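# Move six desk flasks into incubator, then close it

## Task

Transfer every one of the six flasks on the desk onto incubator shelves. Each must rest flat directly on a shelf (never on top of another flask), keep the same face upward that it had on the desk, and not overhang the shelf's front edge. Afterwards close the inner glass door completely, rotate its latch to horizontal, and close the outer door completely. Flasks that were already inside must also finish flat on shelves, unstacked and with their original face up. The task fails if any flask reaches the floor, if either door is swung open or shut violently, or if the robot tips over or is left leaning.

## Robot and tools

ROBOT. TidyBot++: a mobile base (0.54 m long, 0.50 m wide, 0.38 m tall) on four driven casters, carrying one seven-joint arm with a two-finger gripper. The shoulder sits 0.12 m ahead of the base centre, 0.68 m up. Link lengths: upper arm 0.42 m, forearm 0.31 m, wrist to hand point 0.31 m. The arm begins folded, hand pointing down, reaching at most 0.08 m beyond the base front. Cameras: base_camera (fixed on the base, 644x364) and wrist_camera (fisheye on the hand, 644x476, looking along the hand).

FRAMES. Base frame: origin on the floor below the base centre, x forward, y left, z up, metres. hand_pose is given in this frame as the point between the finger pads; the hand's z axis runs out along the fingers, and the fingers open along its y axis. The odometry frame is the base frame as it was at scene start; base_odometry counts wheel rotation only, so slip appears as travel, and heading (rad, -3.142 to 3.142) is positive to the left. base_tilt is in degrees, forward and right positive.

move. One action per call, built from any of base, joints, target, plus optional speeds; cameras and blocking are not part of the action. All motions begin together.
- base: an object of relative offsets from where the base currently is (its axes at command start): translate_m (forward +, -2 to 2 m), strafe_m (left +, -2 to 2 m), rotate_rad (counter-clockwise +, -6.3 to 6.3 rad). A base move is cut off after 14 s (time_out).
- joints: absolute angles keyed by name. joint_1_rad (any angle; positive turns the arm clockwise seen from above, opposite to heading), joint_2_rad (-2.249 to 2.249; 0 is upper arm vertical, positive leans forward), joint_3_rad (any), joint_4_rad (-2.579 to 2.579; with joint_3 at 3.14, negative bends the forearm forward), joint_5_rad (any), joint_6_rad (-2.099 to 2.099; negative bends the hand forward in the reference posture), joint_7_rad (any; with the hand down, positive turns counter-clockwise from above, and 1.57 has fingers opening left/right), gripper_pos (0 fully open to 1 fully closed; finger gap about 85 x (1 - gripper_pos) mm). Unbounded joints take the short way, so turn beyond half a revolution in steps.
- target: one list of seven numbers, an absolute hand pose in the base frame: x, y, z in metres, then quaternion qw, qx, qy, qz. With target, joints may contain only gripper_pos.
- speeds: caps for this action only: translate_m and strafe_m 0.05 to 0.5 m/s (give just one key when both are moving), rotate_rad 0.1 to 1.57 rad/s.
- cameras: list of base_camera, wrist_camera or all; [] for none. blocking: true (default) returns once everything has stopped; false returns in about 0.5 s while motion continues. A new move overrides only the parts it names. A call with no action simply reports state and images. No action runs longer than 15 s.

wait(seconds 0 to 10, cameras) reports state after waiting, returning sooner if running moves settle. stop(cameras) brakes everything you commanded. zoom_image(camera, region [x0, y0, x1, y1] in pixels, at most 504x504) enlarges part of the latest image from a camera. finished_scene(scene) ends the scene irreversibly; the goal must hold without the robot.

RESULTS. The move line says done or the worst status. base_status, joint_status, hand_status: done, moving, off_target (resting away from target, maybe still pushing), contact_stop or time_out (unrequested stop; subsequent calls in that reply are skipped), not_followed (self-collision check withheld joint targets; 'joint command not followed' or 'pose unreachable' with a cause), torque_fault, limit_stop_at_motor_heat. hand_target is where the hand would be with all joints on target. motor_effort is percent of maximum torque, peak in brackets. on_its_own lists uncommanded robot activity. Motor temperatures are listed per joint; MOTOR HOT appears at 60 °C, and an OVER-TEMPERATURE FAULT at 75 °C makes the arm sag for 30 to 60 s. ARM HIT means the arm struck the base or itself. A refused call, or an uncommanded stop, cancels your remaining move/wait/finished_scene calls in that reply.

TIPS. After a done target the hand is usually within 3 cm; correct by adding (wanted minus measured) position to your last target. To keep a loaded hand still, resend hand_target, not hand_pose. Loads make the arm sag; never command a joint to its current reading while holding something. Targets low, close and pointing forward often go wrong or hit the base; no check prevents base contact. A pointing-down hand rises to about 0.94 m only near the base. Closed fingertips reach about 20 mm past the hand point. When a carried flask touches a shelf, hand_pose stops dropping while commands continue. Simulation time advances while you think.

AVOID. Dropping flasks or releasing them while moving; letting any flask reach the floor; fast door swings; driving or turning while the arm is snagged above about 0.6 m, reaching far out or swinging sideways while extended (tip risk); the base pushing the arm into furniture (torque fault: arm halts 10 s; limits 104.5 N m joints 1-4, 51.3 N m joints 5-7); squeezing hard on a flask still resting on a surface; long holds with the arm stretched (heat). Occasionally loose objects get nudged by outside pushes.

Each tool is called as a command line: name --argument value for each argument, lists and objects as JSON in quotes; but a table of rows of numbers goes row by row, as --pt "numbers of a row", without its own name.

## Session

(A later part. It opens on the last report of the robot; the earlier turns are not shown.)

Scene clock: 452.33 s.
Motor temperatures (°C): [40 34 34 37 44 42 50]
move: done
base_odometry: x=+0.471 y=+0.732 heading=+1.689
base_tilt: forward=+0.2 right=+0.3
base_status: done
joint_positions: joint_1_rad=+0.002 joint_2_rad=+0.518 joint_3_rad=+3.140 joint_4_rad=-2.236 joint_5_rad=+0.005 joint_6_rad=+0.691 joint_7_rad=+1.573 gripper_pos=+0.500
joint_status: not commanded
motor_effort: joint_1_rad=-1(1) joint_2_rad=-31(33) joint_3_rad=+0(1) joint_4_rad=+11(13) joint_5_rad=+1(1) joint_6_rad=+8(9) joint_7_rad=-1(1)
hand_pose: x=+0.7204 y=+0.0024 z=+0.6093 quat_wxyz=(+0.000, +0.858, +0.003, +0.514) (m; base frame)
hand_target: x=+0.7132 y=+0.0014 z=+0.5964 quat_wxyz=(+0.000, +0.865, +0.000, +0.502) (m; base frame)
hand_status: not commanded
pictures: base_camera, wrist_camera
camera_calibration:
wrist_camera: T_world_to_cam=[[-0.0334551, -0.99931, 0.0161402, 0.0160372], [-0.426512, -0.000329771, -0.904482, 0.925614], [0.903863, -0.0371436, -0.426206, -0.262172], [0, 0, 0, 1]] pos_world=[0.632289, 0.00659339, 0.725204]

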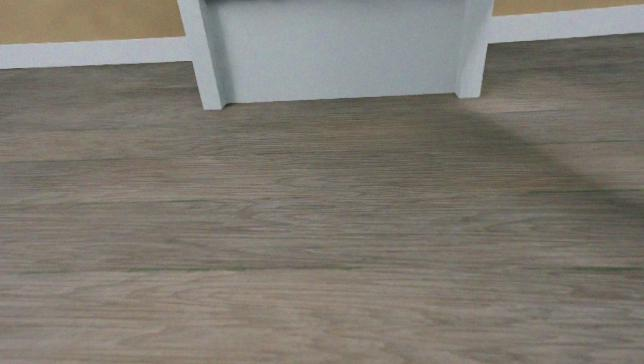

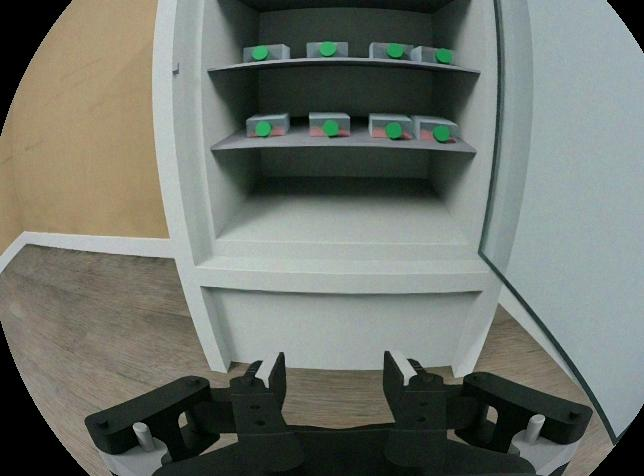

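move --base '{"translate_m": -0.3, "strafe_m": -0.42}' --speeds '{"translate_m": 0.35}' --joints '{"joint_2_rad": 0.31, "joint_4_rad": -1.92, "joint_6_rad": 0.72, "gripper_pos": 0.0}' --cameras '["wrist_camera"]'

Scene clock: 455.40 s.
Motor temperatures (°C): [40 34 34 37 44 42 50]
move: done
base_odometry: x=+0.923 y=+0.484 heading=+1.689
base_tilt: forward=+0.2 right=+0.3
base_status: done
joint_positions: joint_1_rad=+0.002 joint_2_rad=+0.323 joint_3_rad=+3.140 joint_4_rad=-1.940 joint_5_rad=+0.005 joint_6_rad=+0.697 joint_7_rad=+1.573 gripper_pos=+0.000
joint_status: all done
motor_effort: joint_1_rad=+0(2) joint_2_rad=-32(36) joint_3_rad=+0(2) joint_4_rad=+17(18) joint_5_rad=+0(1) joint_6_rad=+9(9) joint_7_rad=-1(2)
hand_pose: x=+0.8058 y=+0.0024 z=+0.8816 quat_wxyz=(+0.001, +0.705, +0.003, +0.709) (m; base frame)
hand_target: x=+0.8066 y=+0.0014 z=+0.9089 quat_wxyz=(+0.000, +0.685, +0.000, +0.728) (m; base frame)
hand_status: not commanded
pictures: wrist_camera
camera_calibration:
wrist_camera: T_world_to_cam=[[-0.0373125, -0.999302, -0.00155897, 0.03317], [0.0559276, -0.000530643, -0.998435, 0.90237], [0.997737, -0.0373413, 0.0559083, -0.723925], [0, 0, 0, 1]] pos_world=[0.673058, 0.00659333, 0.941483]

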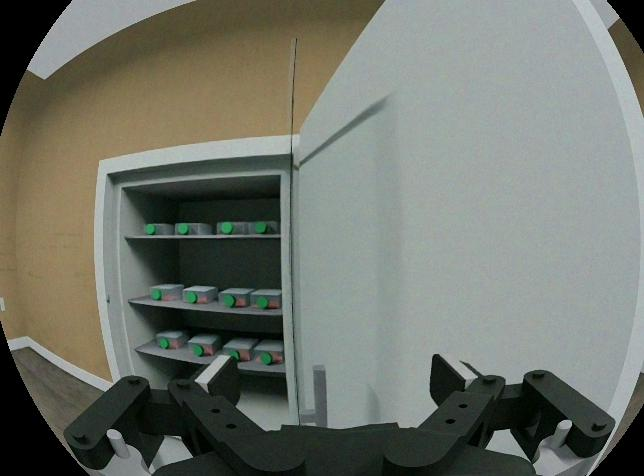

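move --base '{"translate_m": 0.27}' --speeds '{"translate_m": 0.2}' --joints '{"gripper_pos": 1.0}' --cameras '["wrist_camera"]'

Scene clock: 458.73 s.
Motor temperatures (°C): [40 34 34 37 44 42 50]
move: done
base_odometry: x=+0.892 y=+0.752 heading=+1.689
base_tilt: forward=+0.2 right=+0.3
base_status: done
joint_positions: joint_1_rad=-0.010 joint_2_rad=+0.318 joint_3_rad=+3.138 joint_4_rad=-1.937 joint_5_rad=+0.005 joint_6_rad=+0.697 joint_7_rad=+1.573 gripper_pos=+0.999
joint_status: all done
motor_effort: joint_1_rad=+3(7) joint_2_rad=-31(34) joint_3_rad=+3(6) joint_4_rad=+18(26) joint_5_rad=+0(2) joint_6_rad=+9(10) joint_7_rad=-1(1)
hand_pose: x=+0.8054 y=+0.0111 z=+0.8872 quat_wxyz=(-0.004, +0.702, +0.007, +0.712) (m; base frame)
hand_target: x=+0.8066 y=+0.0014 z=+0.9089 quat_wxyz=(+0.000, +0.685, +0.000, +0.728) (m; base frame)
hand_status: not commanded
pictures: wrist_camera
camera_calibration:
wrist_camera: T_world_to_cam=[[-0.0246381, -0.999693, -0.00251451, 0.0324529], [0.0647422, 0.000914392, -0.997902, 0.900391], [0.997598, -0.0247492, 0.0646998, -0.731366], [0, 0, 0, 1]] pos_world=[0.672115, 0.013519, 0.945903]

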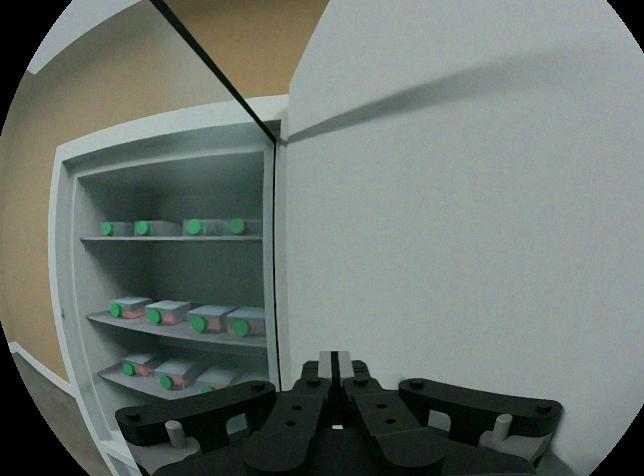

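move --base '{"strafe_m": 0.10}' --speeds '{"strafe_m": 0.12}' --cameras '["wrist_camera"]'

Scene clock: 460.53 s.
Motor temperatures (°C): [40 34 34 37 44 42 50]
move: done
base_odometry: x=+0.792 y=+0.740 heading=+1.689
base_tilt: forward=+0.2 right=+0.3
base_status: done
joint_positions: joint_1_rad=-0.001 joint_2_rad=+0.318 joint_3_rad=+3.138 joint_4_rad=-1.937 joint_5_rad=+0.005 joint_6_rad=+0.697 joint_7_rad=+1.573 gripper_pos=+0.999
joint_status: not commanded
motor_effort: joint_1_rad=+0(3) joint_2_rad=-32(32) joint_3_rad=+0(3) joint_4_rad=+18(18) joint_5_rad=+1(1) joint_6_rad=+9(9) joint_7_rad=-1(1)
hand_pose: x=+0.8054 y=+0.0048 z=+0.8872 quat_wxyz=(-0.001, +0.702, +0.004, +0.712) (m; base frame)
hand_target: x=+0.8066 y=+0.0014 z=+0.9089 quat_wxyz=(+0.000, +0.685, +0.000, +0.728) (m; base frame)
hand_status: not commanded
pictures: wrist_camera
camera_calibration:
wrist_camera: T_world_to_cam=[[-0.0337556, -0.999427, -0.00247418, 0.0335234], [0.0647466, 0.000283596, -0.997902, 0.900397], [0.997331, -0.033845, 0.0646999, -0.73125], [0, 0, 0, 1]] pos_world=[0.672132, 0.00849967, 0.945903]

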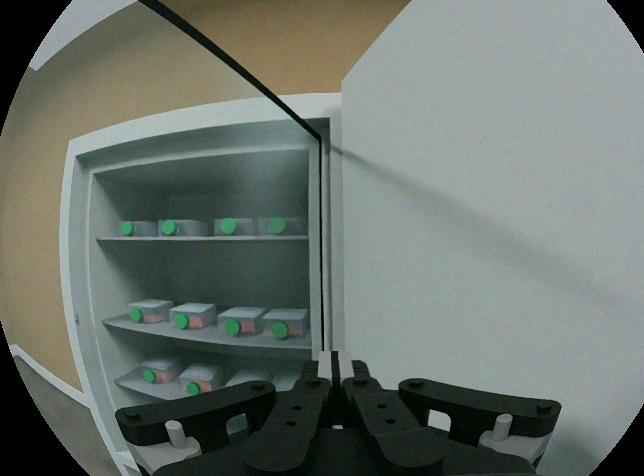

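move --base '{"translate_m": 0.01, "strafe_m": 0.107}' --speeds '{"strafe_m": 0.12}' --cameras '[]'

move --base '{"translate_m": 0.095, "strafe_m": 0.194}' --speeds '{"strafe_m": 0.12}' --cameras '["wrist_camera"]'

Scene clock: 462.17 s.
Motor temperatures (°C): [40 34 34 37 44 42 50]
move: done
base_odometry: x=+0.684 y=+0.737 heading=+1.689
base_tilt: forward=+0.2 right=+0.3
base_status: done
joint_positions: joint_1_rad=+0.000 joint_2_rad=+0.318 joint_3_rad=+3.138 joint_4_rad=-1.937 joint_5_rad=+0.005 joint_6_rad=+0.697 joint_7_rad=+1.573 gripper_pos=+0.999
joint_status: not commanded
motor_effort: joint_1_rad=+0(3) joint_2_rad=-31(33) joint_3_rad=+0(3) joint_4_rad=+18(18) joint_5_rad=+1(1) joint_6_rad=+9(9) joint_7_rad=-1(1)
hand_pose: x=+0.8054 y=+0.0044 z=+0.8872 quat_wxyz=(-0.001, +0.702, +0.004, +0.712) (m; base frame)
hand_target: x=+0.8066 y=+0.0014 z=+0.9089 quat_wxyz=(+0.000, +0.685, +0.000, +0.728) (m; base frame)
hand_status: not commanded
pictures: none
No camera images: "cameras" was empty.

Scene clock: 464.57 s.
Motor temperatures (°C): [40 34 34 37 44 42 50]
move: done
base_odometry: x=+0.480 y=+0.809 heading=+1.689
base_tilt: forward=+0.2 right=+0.3
base_status: done
joint_positions: joint_1_rad=+0.001 joint_2_rad=+0.318 joint_3_rad=+3.140 joint_4_rad=-1.937 joint_5_rad=+0.005 joint_6_rad=+0.697 joint_7_rad=+1.573 gripper_pos=+0.999
joint_status: not commanded
motor_effort: joint_1_rad=-1(5) joint_2_rad=-32(33) joint_3_rad=+0(3) joint_4_rad=+18(19) joint_5_rad=+0(2) joint_6_rad=+9(9) joint_7_rad=-1(1)
hand_pose: x=+0.8055 y=+0.0028 z=+0.8871 quat_wxyz=(+0.000, +0.702, +0.003, +0.712) (m; base frame)
hand_target: x=+0.8066 y=+0.0014 z=+0.9089 quat_wxyz=(+0.000, +0.685, +0.000, +0.728) (m; base frame)
hand_status: not commanded
pictures: wrist_camera
camera_calibration:
wrist_camera: T_world_to_cam=[[-0.03678, -0.999321, -0.00216016, 0.0336574], [0.0648382, -0.000229294, -0.997896, 0.900327], [0.997218, -0.0368427, 0.0648026, -0.731411], [0, 0, 0, 1]] pos_world=[0.672238, 0.00689387, 0.945902]

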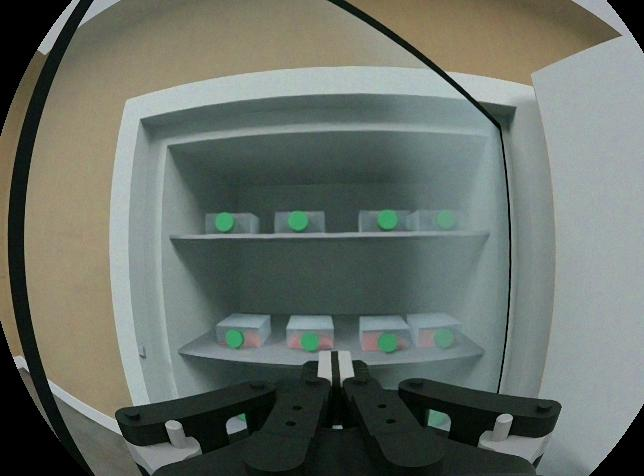

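move --base '{"translate_m": 0.169, "strafe_m": 0.136}' --speeds '{"translate_m": 0.1}' --cameras '["wrist_camera"]'

move --base '{"translate_m": 0.13, "strafe_m": 0.047}' --speeds '{"translate_m": 0.08}' --cameras '["wrist_camera"]'

Scene clock: 467.53 s.
Motor temperatures (°C): [40 34 34 37 44 42 50]
move: done
base_odometry: x=+0.325 y=+0.961 heading=+1.689
base_tilt: forward=+0.2 right=+0.3
base_status: done
joint_positions: joint_1_rad=+0.002 joint_2_rad=+0.317 joint_3_rad=+3.140 joint_4_rad=-1.937 joint_5_rad=+0.005 joint_6_rad=+0.697 joint_7_rad=+1.573 gripper_pos=+0.999
joint_status: not commanded
motor_effort: joint_1_rad=+0(5) joint_2_rad=-32(34) joint_3_rad=+0(4) joint_4_rad=+17(21) joint_5_rad=+0(3) joint_6_rad=+9(10) joint_7_rad=-1(2)
hand_pose: x=+0.8053 y=+0.0020 z=+0.8877 quat_wxyz=(+0.001, +0.702, +0.003, +0.712) (m; base frame)
hand_target: x=+0.8066 y=+0.0014 z=+0.9089 quat_wxyz=(+0.000, +0.685, +0.000, +0.728) (m; base frame)
hand_status: not commanded
pictures: wrist_camera
camera_calibration:
wrist_camera: T_world_to_cam=[[-0.0380814, -0.999272, -0.00217748, 0.0339355], [0.0657378, -0.000330855, -0.997837, 0.900087], [0.99711, -0.0381421, 0.0657026, -0.731931], [0, 0, 0, 1]] pos_world=[0.671939, 0.00629112, 0.946304]

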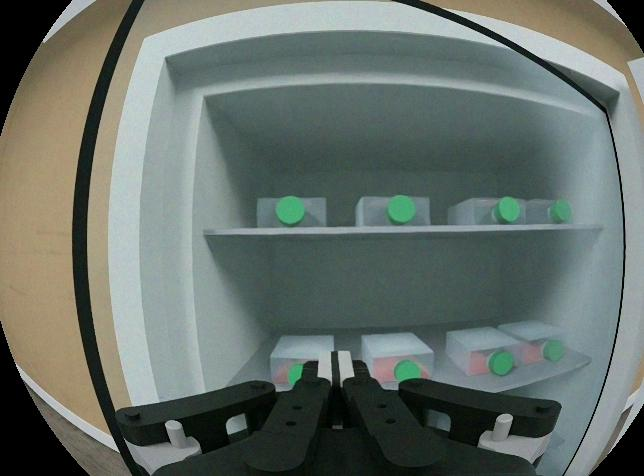

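Scene clock: 469.77 s.
Motor temperatures (°C): [40 34 34 37 44 42 50]
move: done
base_odometry: x=+0.263 y=+1.085 heading=+1.689
base_tilt: forward=+0.3 right=+0.3
base_status: done
joint_positions: joint_1_rad=+0.002 joint_2_rad=+0.316 joint_3_rad=+3.140 joint_4_rad=-1.937 joint_5_rad=+0.005 joint_6_rad=+0.698 joint_7_rad=+1.573 gripper_pos=+0.999
joint_status: not commanded
motor_effort: joint_1_rad=+0(2) joint_2_rad=-32(34) joint_3_rad=+0(1) joint_4_rad=+17(20) joint_5_rad=+0(1) joint_6_rad=+9(10) joint_7_rad=-1(1)
hand_pose: x=+0.8051 y=+0.0020 z=+0.8881 quat_wxyz=(+0.001, +0.702, +0.003, +0.712) (m; base frame)
hand_target: x=+0.8066 y=+0.0014 z=+0.9089 quat_wxyz=(+0.000, +0.685, +0.000, +0.728) (m; base frame)
hand_status: not commanded
pictures: wrist_camera
camera_calibration:
wrist_camera: T_world_to_cam=[[-0.0380816, -0.999272, -0.00220448, 0.0339541], [0.0664415, -0.000330833, -0.99779, 0.899885], [0.997063, -0.0381439, 0.0664058, -0.732385], [0, 0, 0, 1]] pos_world=[0.671737, 0.00629112, 0.946606]

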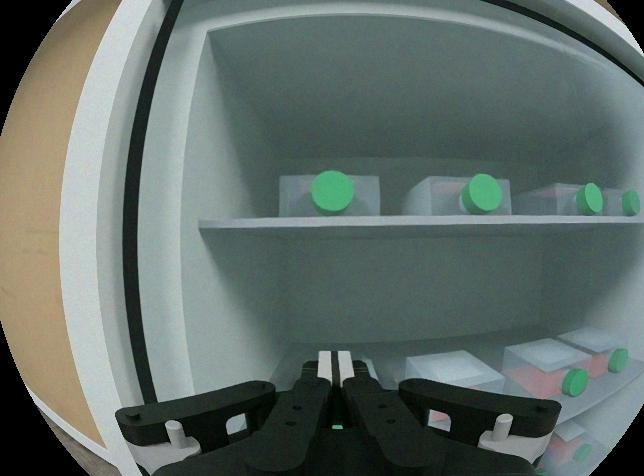

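move --base '{"translate_m": 0.05}' --speeds '{"translate_m": 0.06}' --cameras '["wrist_camera"]'

move --base '{"translate_m": 0.02}' --speeds '{"translate_m": 0.05}' --cameras '["wrist_camera"]'

Scene clock: 471.23 s.
Motor temperatures (°C): [40 35 34 37 44 42 50]
move: done
base_odometry: x=+0.257 y=+1.134 heading=+1.689
base_tilt: forward=+0.2 right=+0.3
base_status: done
joint_positions: joint_1_rad=+0.002 joint_2_rad=+0.300 joint_3_rad=+3.140 joint_4_rad=-1.957 joint_5_rad=+0.005 joint_6_rad=+0.698 joint_7_rad=+1.573 gripper_pos=+0.999
joint_status: not commanded
motor_effort: joint_1_rad=-1(1) joint_2_rad=-28(33) joint_3_rad=+1(1) joint_4_rad=+23(30) joint_5_rad=+1(1) joint_6_rad=+11(11) joint_7_rad=-1(1)
hand_pose: x=+0.7977 y=+0.0020 z=+0.8885 quat_wxyz=(+0.001, +0.703, +0.003, +0.711) (m; base frame)
hand_target: x=+0.8066 y=+0.0014 z=+0.9089 quat_wxyz=(+0.000, +0.685, +0.000, +0.728) (m; base frame)
hand_status: not commanded
pictures: wrist_camera
camera_calibration:
wrist_camera: T_world_to_cam=[[-0.0380928, -0.999272, -0.00199773, 0.0334899], [0.063636, -0.000430705, -0.997973, 0.903199], [0.997246, -0.0381427, 0.0636061, -0.722633], [0, 0, 0, 1]] pos_world=[0.664443, 0.00629131, 0.947399]

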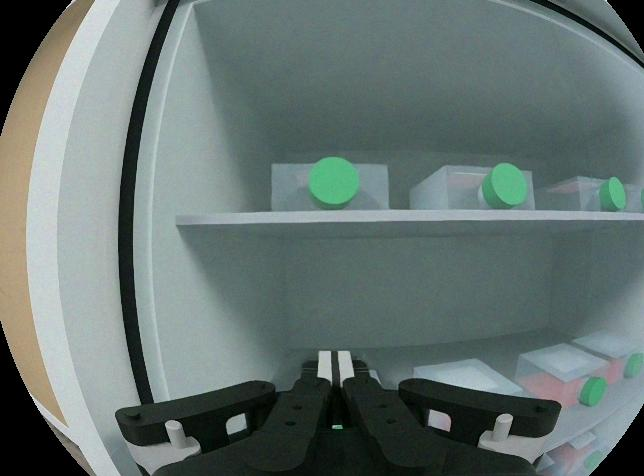

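Scene clock: 472.03 s.
Motor temperatures (°C): [40 34 34 37 44 42 50]
move: done
base_odometry: x=+0.255 y=+1.153 heading=+1.689
base_tilt: forward=+0.2 right=+0.4
base_status: done
joint_positions: joint_1_rad=+0.002 joint_2_rad=+0.258 joint_3_rad=+3.140 joint_4_rad=-2.008 joint_5_rad=+0.005 joint_6_rad=+0.698 joint_7_rad=+1.573 gripper_pos=+0.999
joint_status: not commanded
motor_effort: joint_1_rad=+0(2) joint_2_rad=-20(28) joint_3_rad=+1(2) joint_4_rad=+34(37) joint_5_rad=+0(2) joint_6_rad=+12(12) joint_7_rad=-1(2)
hand_pose: x=+0.7790 y=+0.0020 z=+0.8881 quat_wxyz=(+0.001, +0.706, +0.003, +0.708) (m; base frame)
hand_target: x=+0.8066 y=+0.0014 z=+0.9089 quat_wxyz=(+0.000, +0.685, +0.000, +0.728) (m; base frame)
hand_status: not commanded
pictures: wrist_camera
camera_calibration:
wrist_camera: T_world_to_cam=[[-0.0382102, -0.999268, -0.00164486, 0.0324438], [0.054334, -0.000433997, -0.998523, 0.911662], [0.997791, -0.0382431, 0.0543109, -0.696195], [0, 0, 0, 1]] pos_world=[0.646363, 0.00619109, 0.948179]

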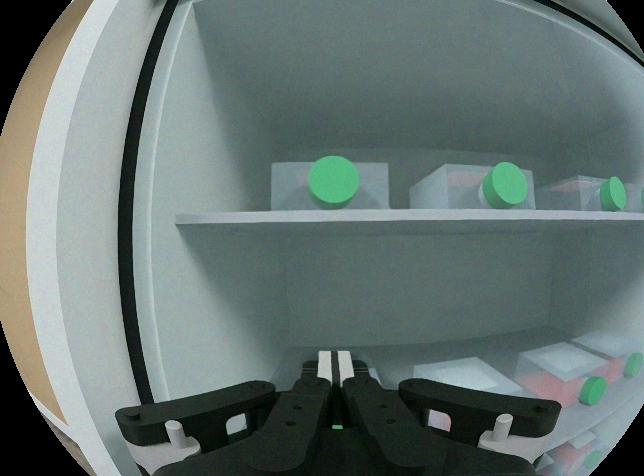

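move --base '{"translate_m": -0.20, "strafe_m": 0.0}' --speeds '{"translate_m": 0.2}' --cameras '["wrist_camera"]'

Scene clock: 474.03 s.
Motor temperatures (°C): [40 34 34 37 44 42 50]
move: done
base_odometry: x=+0.278 y=+0.955 heading=+1.689
base_tilt: forward=+0.2 right=+0.3
base_status: done
joint_positions: joint_1_rad=+0.002 joint_2_rad=+0.309 joint_3_rad=+3.140 joint_4_rad=-1.928 joint_5_rad=+0.005 joint_6_rad=+0.701 joint_7_rad=+1.573 gripper_pos=+0.999
joint_status: not commanded
motor_effort: joint_1_rad=+0(2) joint_2_rad=-32(34) joint_3_rad=+0(1) joint_4_rad=+18(33) joint_5_rad=+1(1) joint_6_rad=+9(12) joint_7_rad=+0(2)
hand_pose: x=+0.8052 y=+0.0019 z=+0.8994 quat_wxyz=(+0.001, +0.695, +0.003, +0.719) (m; base frame)
hand_target: x=+0.8066 y=+0.0014 z=+0.9089 quat_wxyz=(+0.000, +0.685, +0.000, +0.728) (m; base frame)
hand_status: not commanded
pictures: wrist_camera
camera_calibration:
wrist_camera: T_world_to_cam=[[-0.0381364, -0.999268, -0.00286916, 0.0345052], [0.0863387, -0.000434519, -0.996266, 0.893776], [0.995536, -0.0382417, 0.0862921, -0.749894], [0, 0, 0, 1]] pos_world=[0.670695, 0.0061911, 0.955248]

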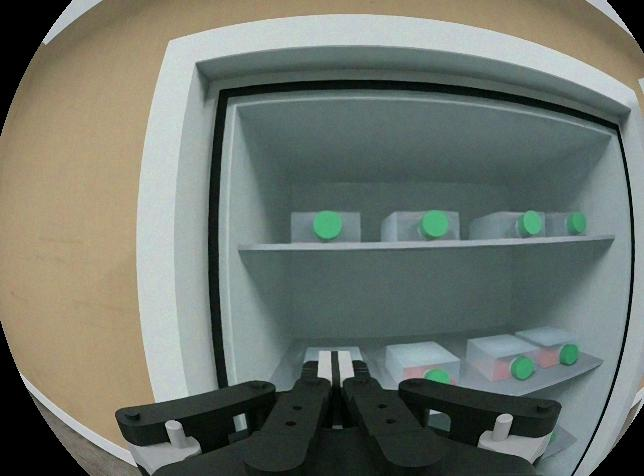

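move --base '{"translate_m": -0.08, "strafe_m": 0.06}' --speeds '{"translate_m": 0.2}' --joints '{"joint_6_rad": 0.15, "gripper_pos": 0.3}' --cameras '["wrist_camera"]'

Scene clock: 475.53 s.
Motor temperatures (°C): [40 34 34 37 44 42 50]
move: done
base_odometry: x=+0.228 y=+0.868 heading=+1.689
base_tilt: forward=+0.2 right=+0.3
base_status: done
joint_positions: joint_1_rad=+0.002 joint_2_rad=+0.309 joint_3_rad=+3.140 joint_4_rad=-1.925 joint_5_rad=+0.005 joint_6_rad=+0.187 joint_7_rad=+1.573 gripper_pos=+0.300
joint_status: all done
motor_effort: joint_1_rad=+0(3) joint_2_rad=-31(33) joint_3_rad=+0(2) joint_4_rad=+17(20) joint_5_rad=+1(1) joint_6_rad=+8(10) joint_7_rad=-1(2)
hand_pose: x=+0.7713 y=+0.0013 z=+0.7461 quat_wxyz=(+0.001, +0.854, +0.003, +0.520) (m; base frame)
hand_target: x=+0.7677 y=+0.0014 z=+0.7382 quat_wxyz=(+0.000, +0.862, +0.000, +0.506) (m; base frame)
hand_status: not commanded
pictures: wrist_camera
camera_calibration:
wrist_camera: T_world_to_cam=[[-0.0359234, -0.999197, 0.0177311, 0.0151031], [-0.412441, -0.00133754, -0.910983, 1.06498], [0.910276, -0.0400386, -0.412062, -0.265411], [0, 0, 0, 1]] pos_world=[0.68138, 0.00588877, 0.860544]

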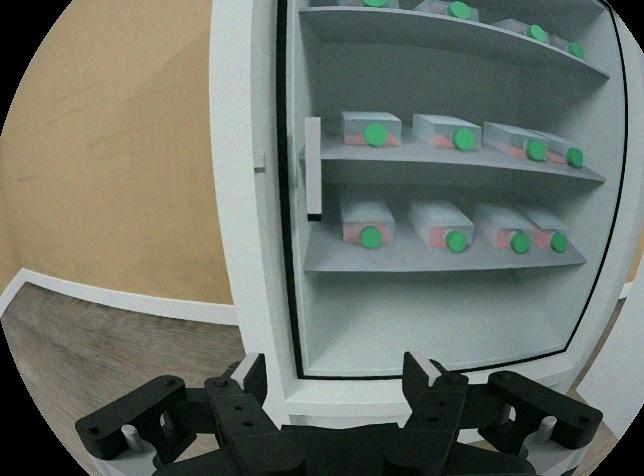

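move --base '{"translate_m": 0.10, "strafe_m": 0.052}' --speeds '{"translate_m": 0.2}' --joints '{"joint_2_rad": 0.49, "joint_4_rad": -2.068, "joint_6_rad": 0.99, "gripper_pos": 1.0}' --cameras '["wrist_camera"]'

Scene clock: 477.80 s.
Motor temperatures (°C): [40 35 34 37 44 42 50]
move: done
base_odometry: x=+0.164 y=+0.961 heading=+1.689
base_tilt: forward=+0.2 right=+0.3
base_status: done
joint_positions: joint_1_rad=+0.002 joint_2_rad=+0.483 joint_3_rad=+3.140 joint_4_rad=-2.044 joint_5_rad=+0.005 joint_6_rad=+0.951 joint_7_rad=+1.573 gripper_pos=+0.999
joint_status: all done
motor_effort: joint_1_rad=+0(3) joint_2_rad=-34(38) joint_3_rad=+0(1) joint_4_rad=+14(19) joint_5_rad=+1(1) joint_6_rad=+8(10) joint_7_rad=-1(1)
hand_pose: x=+0.8070 y=+0.0020 z=+0.7965 quat_wxyz=(+0.000, +0.709, +0.002, +0.706) (m; base frame)
hand_target: x=+0.8015 y=+0.0014 z=+0.7916 quat_wxyz=(+0.000, +0.706, +0.000, +0.708) (m; base frame)
hand_status: not commanded
pictures: wrist_camera
camera_calibration:
wrist_camera: T_world_to_cam=[[-0.0376681, -0.999287, -0.00254516, 0.0337857], [0.0470663, 0.000769986, -0.998891, 0.824851], [0.998181, -0.0377462, 0.0470037, -0.713625], [0, 0, 0, 1]] pos_world=[0.674777, 0.00618986, 0.857566]

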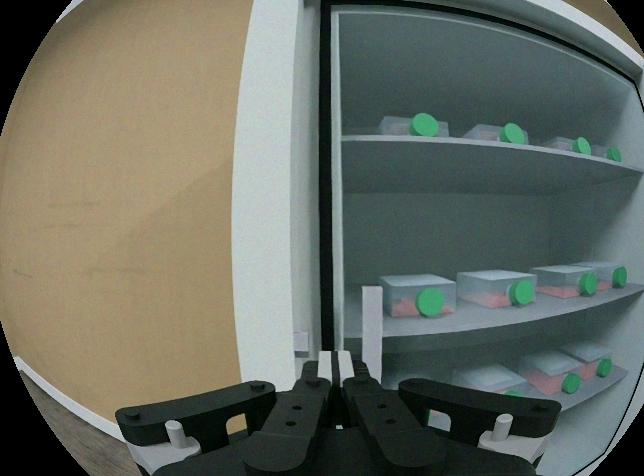

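move --base '{"translate_m": 0.135, "strafe_m": -0.006}' --speeds '{"translate_m": 0.1}' --cameras '["wrist_camera"]'

Scene clock: 480.03 s.
Motor temperatures (°C): [40 35 34 37 44 42 50]
move: done
base_odometry: x=+0.154 y=+1.096 heading=+1.689
base_tilt: forward=+0.2 right=+0.3
base_status: done
joint_positions: joint_1_rad=+0.002 joint_2_rad=+0.483 joint_3_rad=+3.140 joint_4_rad=-2.048 joint_5_rad=+0.005 joint_6_rad=+0.955 joint_7_rad=+1.573 gripper_pos=+0.999
joint_status: not commanded
motor_effort: joint_1_rad=+0(1) joint_2_rad=-34(36) joint_3_rad=+0(0) joint_4_rad=+14(15) joint_5_rad=+1(1) joint_6_rad=+9(9) joint_7_rad=-1(1)
hand_pose: x=+0.8059 y=+0.0020 z=+0.7954 quat_wxyz=(+0.000, +0.709, +0.002, +0.705) (m; base frame)
hand_target: x=+0.8015 y=+0.0014 z=+0.7916 quat_wxyz=(+0.000, +0.706, +0.000, +0.708) (m; base frame)
hand_status: not commanded
pictures: wrist_camera
camera_calibration:
wrist_camera: T_world_to_cam=[[-0.0375718, -0.999291, -0.00250682, 0.033648], [0.0461676, 0.000770095, -0.998933, 0.824539], [0.998227, -0.0376475, 0.0461059, -0.711843], [0, 0, 0, 1]] pos_world=[0.673778, 0.00619009, 0.856564]

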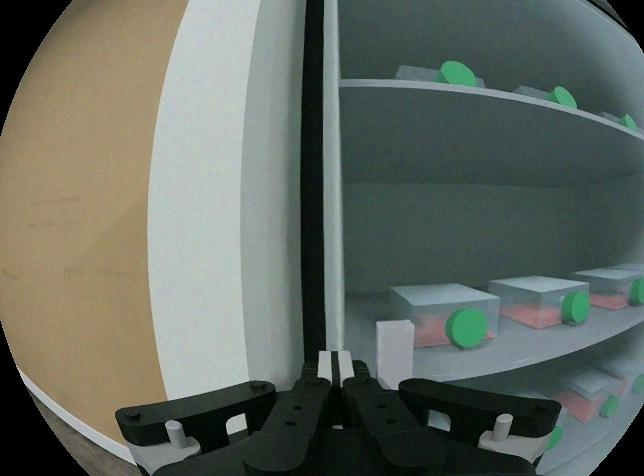

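move --base '{"translate_m": 0.014}' --speeds '{"translate_m": 0.06}' --cameras '[]'

move --base '{"strafe_m": -0.04}' --speeds '{"strafe_m": 0.06}' --cameras '["wrist_camera"]'

Scene clock: 481.83 s.
Motor temperatures (°C): [40 35 34 37 44 42 50]
move: done
base_odometry: x=+0.153 y=+1.110 heading=+1.689
base_tilt: forward=+0.2 right=+0.3
base_status: done
joint_positions: joint_1_rad=+0.002 joint_2_rad=+0.484 joint_3_rad=+3.140 joint_4_rad=-2.049 joint_5_rad=+0.005 joint_6_rad=+0.955 joint_7_rad=+1.573 gripper_pos=+0.999
joint_status: not commanded
motor_effort: joint_1_rad=+0(1) joint_2_rad=-34(36) joint_3_rad=+0(1) joint_4_rad=+14(15) joint_5_rad=+0(1) joint_6_rad=+9(9) joint_7_rad=-1(1)
hand_pose: x=+0.8058 y=+0.0020 z=+0.7943 quat_wxyz=(+0.000, +0.709, +0.002, +0.705) (m; base frame)
hand_target: x=+0.8015 y=+0.0014 z=+0.7916 quat_wxyz=(+0.000, +0.706, +0.000, +0.708) (m; base frame)
hand_status: not commanded
pictures: none
No camera images: "cameras" was empty.

Scene clock: 482.97 s.
Motor temperatures (°C): [40 35 34 37 44 42 50]
move: done
base_odometry: x=+0.193 y=+1.115 heading=+1.690
base_tilt: forward=+0.2 right=+0.3
base_status: done
joint_positions: joint_1_rad=-0.006 joint_2_rad=+0.484 joint_3_rad=+3.139 joint_4_rad=-2.049 joint_5_rad=+0.005 joint_6_rad=+0.958 joint_7_rad=+1.573 gripper_pos=+0.999
joint_status: not commanded
motor_effort: joint_1_rad=+0(5) joint_2_rad=-34(35) joint_3_rad=+0(4) joint_4_rad=+14(15) joint_5_rad=+0(3) joint_6_rad=+9(9) joint_7_rad=-1(2)
hand_pose: x=+0.8057 y=+0.0083 z=+0.7952 quat_wxyz=(-0.003, +0.708, +0.005, +0.706) (m; base frame)
hand_target: x=+0.8015 y=+0.0014 z=+0.7916 quat_wxyz=(+0.000, +0.706, +0.000, +0.708) (m; base frame)
hand_status: not commanded
pictures: wrist_camera
camera_calibration:
wrist_camera: T_world_to_cam=[[-0.0284347, -0.999591, -0.0031516, 0.0329523], [0.047471, 0.00179895, -0.998871, 0.823311], [0.998468, -0.0285522, 0.0474004, -0.712697], [0, 0, 0, 1]] pos_world=[0.673458, 0.0111087, 0.856268]

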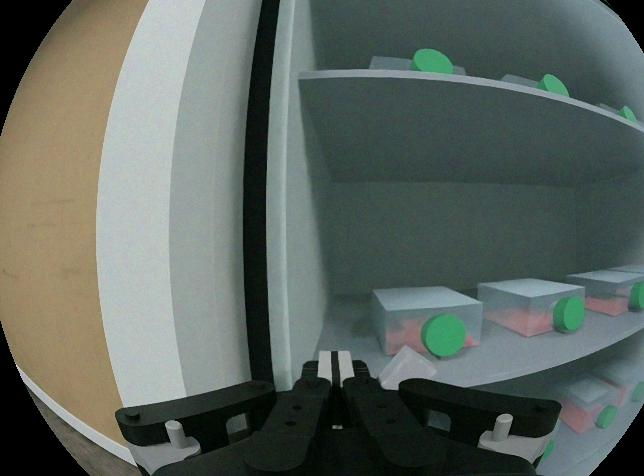

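move --base '{"strafe_m": -0.025}' --speeds '{"strafe_m": 0.06}' --cameras '["wrist_camera"]'

move --joints '{"joint_2_rad": 0.545, "joint_4_rad": -2.092, "joint_6_rad": 1.075}' --cameras '["wrist_camera"]'

Scene clock: 484.17 s.
Motor temperatures (°C): [40 35 34 37 44 42 50]
move: done
base_odometry: x=+0.218 y=+1.118 heading=+1.690
base_tilt: forward=+0.2 right=+0.4
base_status: done
joint_positions: joint_1_rad=-0.004 joint_2_rad=+0.484 joint_3_rad=+3.139 joint_4_rad=-2.049 joint_5_rad=+0.005 joint_6_rad=+0.958 joint_7_rad=+1.573 gripper_pos=+0.999
joint_status: not commanded
motor_effort: joint_1_rad=+0(4) joint_2_rad=-34(34) joint_3_rad=+0(3) joint_4_rad=+13(15) joint_5_rad=+0(1) joint_6_rad=+9(9) joint_7_rad=-1(2)
hand_pose: x=+0.8057 y=+0.0070 z=+0.7952 quat_wxyz=(-0.003, +0.708, +0.005, +0.706) (m; base frame)
hand_target: x=+0.8015 y=+0.0014 z=+0.7916 quat_wxyz=(+0.000, +0.706, +0.000, +0.708) (m; base frame)
hand_status: not commanded
pictures: wrist_camera
camera_calibration:
wrist_camera: T_world_to_cam=[[-0.0303359, -0.999535, -0.00313747, 0.0332164], [0.0474721, 0.00169461, -0.998871, 0.823313], [0.998412, -0.0304505, 0.0473986, -0.712671], [0, 0, 0, 1]] pos_world=[0.673462, 0.0101046, 0.856268]

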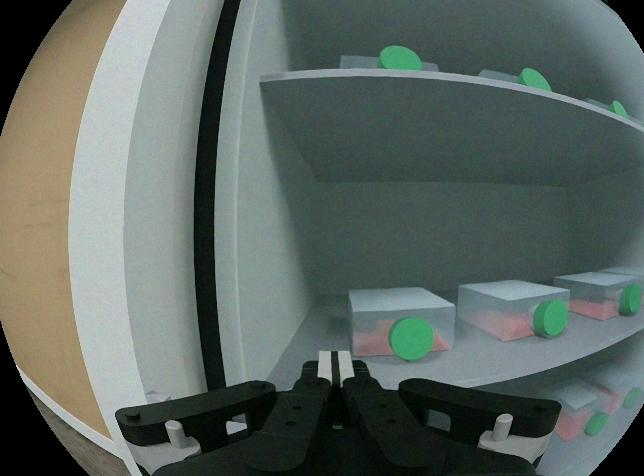

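Scene clock: 485.23 s.
Motor temperatures (°C): [40 35 34 37 44 42 50]
move: done
base_odometry: x=+0.218 y=+1.118 heading=+1.690
base_tilt: forward=+0.3 right=+0.3
base_status: not commanded
joint_positions: joint_1_rad=-0.004 joint_2_rad=+0.529 joint_3_rad=+3.139 joint_4_rad=-2.070 joint_5_rad=+0.005 joint_6_rad=+1.044 joint_7_rad=+1.573 gripper_pos=+0.999
joint_status: all done
motor_effort: joint_1_rad=+0(1) joint_2_rad=-35(37) joint_3_rad=+0(1) joint_4_rad=+14(15) joint_5_rad=+1(1) joint_6_rad=+9(10) joint_7_rad=-1(2)
hand_pose: x=+0.8048 y=+0.0070 z=+0.7806 quat_wxyz=(-0.003, +0.702, +0.005, +0.713) (m; base frame)
hand_target: x=+0.8004 y=+0.0014 z=+0.7692 quat_wxyz=(+0.000, +0.704, +0.000, +0.710) (m; base frame)
hand_status: not commanded
pictures: wrist_camera
camera_calibration:
wrist_camera: T_world_to_cam=[[-0.0301338, -0.999537, -0.00431248, 0.0339501], [0.0666909, 0.00229428, -0.997771, 0.792439], [0.997319, -0.0303543, 0.0665909, -0.725191], [0, 0, 0, 1]] pos_world=[0.671422, 0.0101036, 0.83911]

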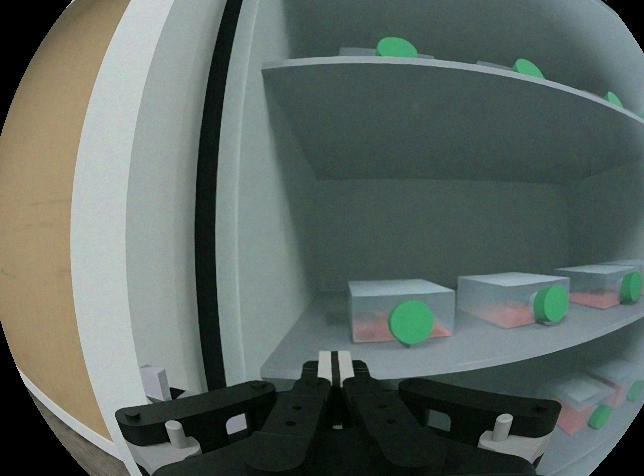

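move --base '{"translate_m": -0.26}' --speeds '{"translate_m": 0.3}' --joints '{"joint_2_rad": 0.30, "joint_4_rad": -1.90, "joint_6_rad": 0.17}' --cameras '["wrist_camera"]'

zoom_image --camera "wrist_camera" --region '[160, 80, 420, 280]'

Scene clock: 487.23 s.
Motor temperatures (°C): [40 35 34 37 44 42 50]
move: done
base_odometry: x=+0.249 y=+0.860 heading=+1.690
base_tilt: forward=+0.2 right=+0.3
base_status: done
joint_positions: joint_1_rad=-0.004 joint_2_rad=+0.311 joint_3_rad=+3.139 joint_4_rad=-1.927 joint_5_rad=+0.005 joint_6_rad=+0.219 joint_7_rad=+1.573 gripper_pos=+0.999
joint_status: all done
motor_effort: joint_1_rad=+0(1) joint_2_rad=-30(37) joint_3_rad=+0(1) joint_4_rad=+17(18) joint_5_rad=+1(1) joint_6_rad=+8(9) joint_7_rad=-1(2)
hand_pose: x=+0.7753 y=+0.0062 z=+0.7533 quat_wxyz=(-0.001, +0.846, +0.006, +0.533) (m; base frame)
hand_target: x=+0.7766 y=+0.0014 z=+0.7608 quat_wxyz=(+0.000, +0.849, +0.000, +0.528) (m; base frame)
hand_status: not commanded
pictures: wrist_camera
camera_calibration:
wrist_camera: T_world_to_cam=[[-0.0290427, -0.999447, 0.0161726, 0.0158237], [-0.385879, -0.00371494, -0.922542, 1.06138], [0.922092, -0.0330338, -0.385558, -0.295109], [0, 0, 0, 1]] pos_world=[0.682141, 0.0100093, 0.865128]

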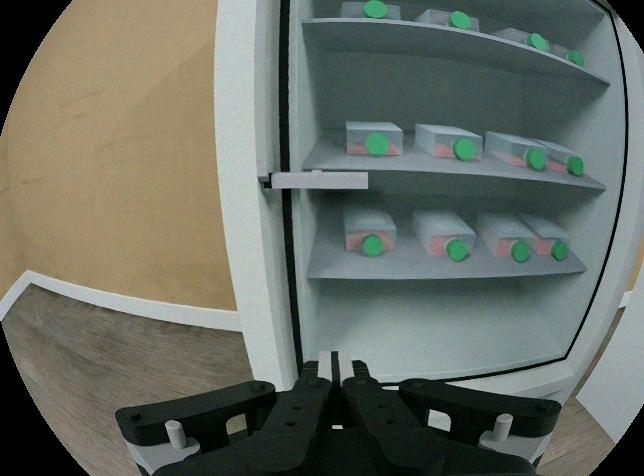

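Scaled by 1.938.

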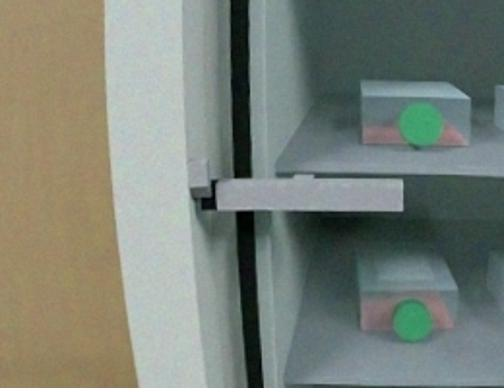

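move --base '{"translate_m": -0.56}' --speeds '{"translate_m": 0.45}' --joints '{"joint_2_rad": 0.31, "joint_4_rad": -1.92, "joint_6_rad": 0.72, "gripper_pos": 1.0}' --cameras '["wrist_camera"]'

move --base '{"strafe_m": -0.75}' --speeds '{"strafe_m": 0.4}' --cameras '["wrist_camera"]'

Scene clock: 490.17 s.
Motor temperatures (°C): [40 35 34 37 44 42 50]
move: done
base_odometry: x=+0.315 y=+0.304 heading=+1.690
base_tilt: forward=+0.2 right=+0.3
base_status: done
joint_positions: joint_1_rad=-0.004 joint_2_rad=+0.313 joint_3_rad=+3.139 joint_4_rad=-1.926 joint_5_rad=+0.005 joint_6_rad=+0.694 joint_7_rad=+1.573 gripper_pos=+0.999
joint_status: all done
motor_effort: joint_1_rad=+0(1) joint_2_rad=-32(36) joint_3_rad=+0(1) joint_4_rad=+18(19) joint_5_rad=+0(1) joint_6_rad=+9(10) joint_7_rad=+0(2)
hand_pose: x=+0.8065 y=+0.0068 z=+0.8948 quat_wxyz=(-0.002, +0.698, +0.005, +0.716) (m; base frame)
hand_target: x=+0.8066 y=+0.0014 z=+0.9089 quat_wxyz=(+0.000, +0.685, +0.000, +0.728) (m; base frame)
hand_status: not commanded
pictures: wrist_camera
camera_calibration:
wrist_camera: T_world_to_cam=[[-0.0309125, -0.999518, -0.00294878, 0.0336997], [0.0759501, 0.000592738, -0.997111, 0.898186], [0.996632, -0.0310472, 0.0758952, -0.742279], [0, 0, 0, 1]] pos_world=[0.672603, 0.0101054, 0.952027]

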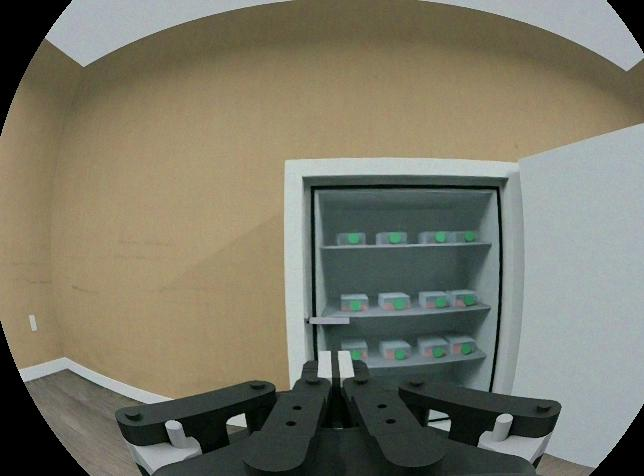

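Scene clock: 493.20 s.
Motor temperatures (°C): [40 35 34 37 44 42 50]
move: done
base_odometry: x=+1.060 y=+0.393 heading=+1.690
base_tilt: forward=+0.2 right=+0.3
base_status: done
joint_positions: joint_1_rad=-0.003 joint_2_rad=+0.313 joint_3_rad=+3.139 joint_4_rad=-1.926 joint_5_rad=+0.005 joint_6_rad=+0.694 joint_7_rad=+1.573 gripper_pos=+0.999
joint_status: not commanded
motor_effort: joint_1_rad=+0(3) joint_2_rad=-32(32) joint_3_rad=+0(3) joint_4_rad=+17(19) joint_5_rad=+0(1) joint_6_rad=+9(9) joint_7_rad=-1(1)
hand_pose: x=+0.8065 y=+0.0058 z=+0.8948 quat_wxyz=(-0.001, +0.698, +0.004, +0.716) (m; base frame)
hand_target: x=+0.8066 y=+0.0014 z=+0.9089 quat_wxyz=(+0.000, +0.685, +0.000, +0.728) (m; base frame)
hand_status: not commanded
pictures: wrist_camera
camera_calibration:
wrist_camera: T_world_to_cam=[[-0.0324171, -0.99947, -0.00295806, 0.0338174], [0.0759557, 0.000487513, -0.997111, 0.898184], [0.996584, -0.0325481, 0.0758997, -0.742268], [0, 0, 0, 1]] pos_world=[0.672606, 0.00920221, 0.952027]

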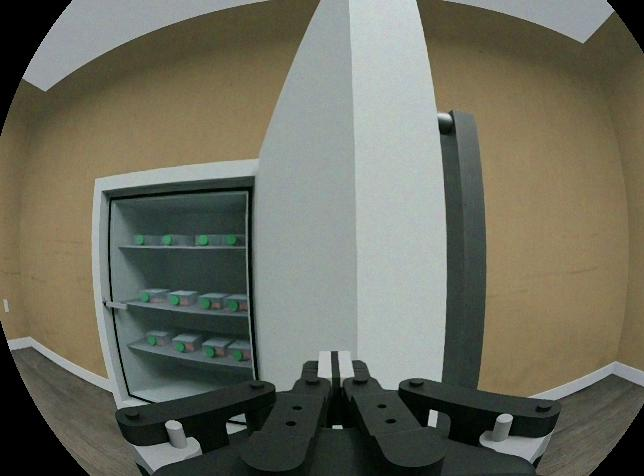

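move --base '{"strafe_m": -0.18}' --speeds '{"strafe_m": 0.25}' --cameras '["wrist_camera"]'

Scene clock: 495.47 s.
Motor temperatures (°C): [40 35 34 37 44 42 50]
move: done
base_odometry: x=+1.239 y=+0.414 heading=+1.689
base_tilt: forward=+0.2 right=+0.3
base_status: done
joint_positions: joint_1_rad=-0.002 joint_2_rad=+0.313 joint_3_rad=+3.139 joint_4_rad=-1.926 joint_5_rad=+0.005 joint_6_rad=+0.694 joint_7_rad=+1.573 gripper_pos=+0.999
joint_status: not commanded
motor_effort: joint_1_rad=+0(3) joint_2_rad=-32(32) joint_3_rad=+0(2) joint_4_rad=+17(18) joint_5_rad=+0(2) joint_6_rad=+9(9) joint_7_rad=-1(2)
hand_pose: x=+0.8065 y=+0.0056 z=+0.8948 quat_wxyz=(-0.001, +0.698, +0.004, +0.716) (m; base frame)
hand_target: x=+0.8066 y=+0.0014 z=+0.9089 quat_wxyz=(+0.000, +0.685, +0.000, +0.728) (m; base frame)
hand_status: not commanded
pictures: wrist_camera
camera_calibration:
wrist_camera: T_world_to_cam=[[-0.032716, -0.99946, -0.00297981, 0.0339385], [0.0759559, 0.000486491, -0.997111, 0.898183], [0.996574, -0.0328478, 0.075899, -0.742262], [0, 0, 0, 1]] pos_world=[0.672607, 0.00910153, 0.952027]

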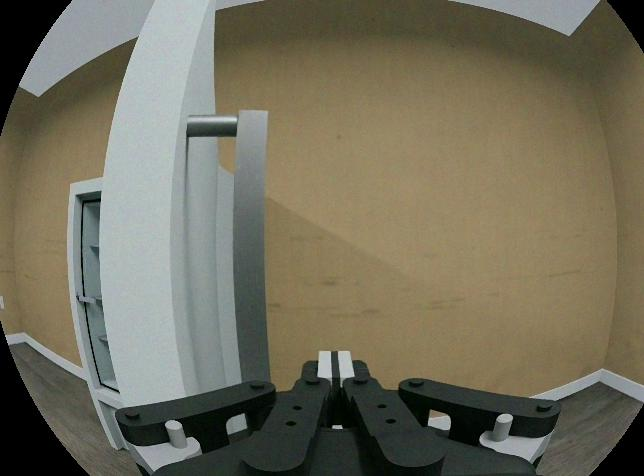

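move --base '{"translate_m": 0.135}' --speeds '{"translate_m": 0.2}' --cameras '[]'

move --base '{"translate_m": -0.056, "strafe_m": 0.205}' --speeds '{"strafe_m": 0.13}' --cameras '["wrist_camera"]'

Scene clock: 497.43 s.
Motor temperatures (°C): [40 35 34 37 44 42 50]
move: done
base_odometry: x=+1.223 y=+0.548 heading=+1.689
base_tilt: forward=+0.2 right=+0.3
base_status: done
joint_positions: joint_1_rad=-0.002 joint_2_rad=+0.313 joint_3_rad=+3.139 joint_4_rad=-1.926 joint_5_rad=+0.005 joint_6_rad=+0.694 joint_7_rad=+1.573 gripper_pos=+0.999
joint_status: not commanded
motor_effort: joint_1_rad=+0(1) joint_2_rad=-32(34) joint_3_rad=+0(1) joint_4_rad=+18(19) joint_5_rad=+0(1) joint_6_rad=+9(9) joint_7_rad=-1(1)
hand_pose: x=+0.8065 y=+0.0056 z=+0.8948 quat_wxyz=(-0.001, +0.698, +0.004, +0.716) (m; base frame)
hand_target: x=+0.8066 y=+0.0014 z=+0.9089 quat_wxyz=(+0.000, +0.685, +0.000, +0.728) (m; base frame)
hand_status: not commanded
pictures: none
No camera images: "cameras" was empty.

Scene clock: 499.67 s.
Motor temperatures (°C): [40 35 34 37 44 42 50]
move: done
base_odometry: x=+1.026 y=+0.468 heading=+1.689
base_tilt: forward=+0.2 right=+0.3
base_status: done
joint_positions: joint_1_rad=+0.001 joint_2_rad=+0.313 joint_3_rad=+3.145 joint_4_rad=-1.926 joint_5_rad=+0.004 joint_6_rad=+0.694 joint_7_rad=+1.573 gripper_pos=+0.999
joint_status: not commanded
motor_effort: joint_1_rad=+0(8) joint_2_rad=-32(33) joint_3_rad=+0(6) joint_4_rad=+18(19) joint_5_rad=+0(4) joint_6_rad=+9(9) joint_7_rad=+0(2)
hand_pose: x=+0.8066 y=-0.0005 z=+0.8948 quat_wxyz=(+0.003, +0.698, +0.002, +0.716) (m; base frame)
hand_target: x=+0.8066 y=+0.0014 z=+0.9089 quat_wxyz=(+0.000, +0.685, +0.000, +0.728) (m; base frame)
hand_status: not commanded
pictures: wrist_camera
camera_calibration:
wrist_camera: T_world_to_cam=[[-0.0424482, -0.999098, -0.00148433, 0.0343493], [0.0760037, -0.00174777, -0.997106, 0.898147], [0.996204, -0.0424382, 0.0760093, -0.742348], [0, 0, 0, 1]] pos_world=[0.672725, 0.00438411, 0.952024]

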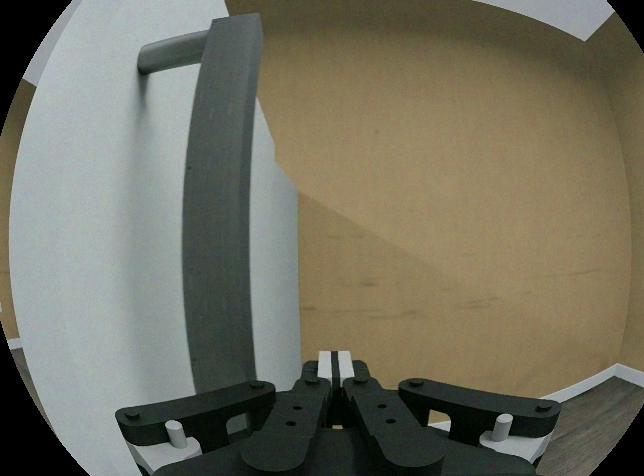

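move --base '{"translate_m": -0.01, "strafe_m": 0.173}' --speeds '{"strafe_m": 0.13}' --cameras '["wrist_camera"]'

Scene clock: 501.80 s.
Motor temperatures (°C): [40 35 34 37 44 42 50]
move: done
base_odometry: x=+0.855 y=+0.438 heading=+1.689
base_tilt: forward=+0.2 right=+0.3
base_status: done
joint_positions: joint_1_rad=+0.006 joint_2_rad=+0.313 joint_3_rad=+3.149 joint_4_rad=-1.926 joint_5_rad=+0.003 joint_6_rad=+0.694 joint_7_rad=+1.573 gripper_pos=+0.999
joint_status: not commanded
motor_effort: joint_1_rad=-1(9) joint_2_rad=-32(34) joint_3_rad=+0(7) joint_4_rad=+17(18) joint_5_rad=+0(4) joint_6_rad=+9(9) joint_7_rad=-2(2)
hand_pose: x=+0.8066 y=-0.0060 z=+0.8948 quat_wxyz=(+0.006, +0.698, -0.001, +0.716) (m; base frame)
hand_target: x=+0.8066 y=+0.0014 z=+0.9089 quat_wxyz=(+0.000, +0.685, +0.000, +0.728) (m; base frame)
hand_status: not commanded
pictures: wrist_camera
camera_calibration:
wrist_camera: T_world_to_cam=[[-0.0509021, -0.998703, -0.00099829, 0.0353663], [0.0759625, -0.00287497, -0.997107, 0.898158], [0.995811, -0.0508306, 0.0760103, -0.742377], [0, 0, 0, 1]] pos_world=[0.672841, 0.000167084, 0.952023]

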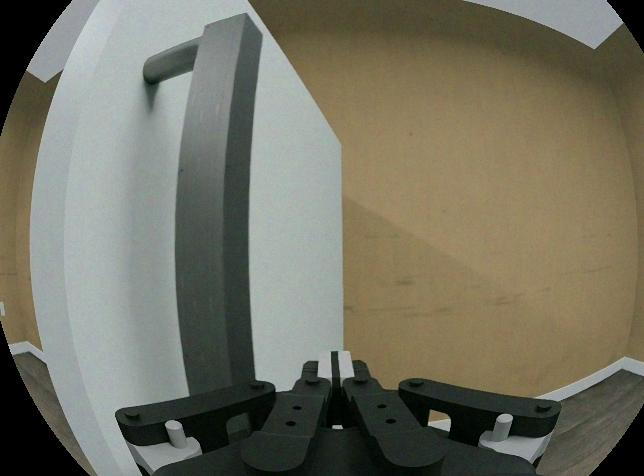

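move --base '{"translate_m": 0.0, "strafe_m": 0.15}' --speeds '{"strafe_m": 0.13}' --cameras '["wrist_camera"]'

Scene clock: 503.70 s.
Motor temperatures (°C): [40 35 34 37 44 42 50]
move: done
base_odometry: x=+0.706 y=+0.420 heading=+1.689
base_tilt: forward=+0.2 right=+0.3
base_status: done
joint_positions: joint_1_rad=+0.007 joint_2_rad=+0.313 joint_3_rad=+3.151 joint_4_rad=-1.926 joint_5_rad=+0.002 joint_6_rad=+0.694 joint_7_rad=+1.573 gripper_pos=+0.999
joint_status: not commanded
motor_effort: joint_1_rad=+0(8) joint_2_rad=-32(33) joint_3_rad=+0(6) joint_4_rad=+17(19) joint_5_rad=+1(5) joint_6_rad=+9(9) joint_7_rad=-1(2)
hand_pose: x=+0.8066 y=-0.0086 z=+0.8948 quat_wxyz=(+0.008, +0.698, -0.003, +0.716) (m; base frame)
hand_target: x=+0.8066 y=+0.0014 z=+0.9089 quat_wxyz=(+0.000, +0.685, +0.000, +0.728) (m; base frame)
hand_status: not commanded
pictures: wrist_camera
camera_calibration:
wrist_camera: T_world_to_cam=[[-0.0552328, -0.998473, -0.00071313, 0.0359035], [0.0759357, -0.0034884, -0.997107, 0.898068], [0.995582, -0.0551271, 0.0760125, -0.742341], [0, 0, 0, 1]] pos_world=[0.672849, -0.00194161, 0.951922]

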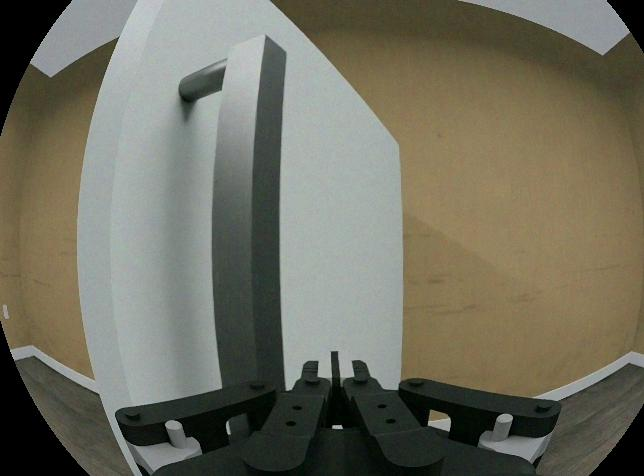

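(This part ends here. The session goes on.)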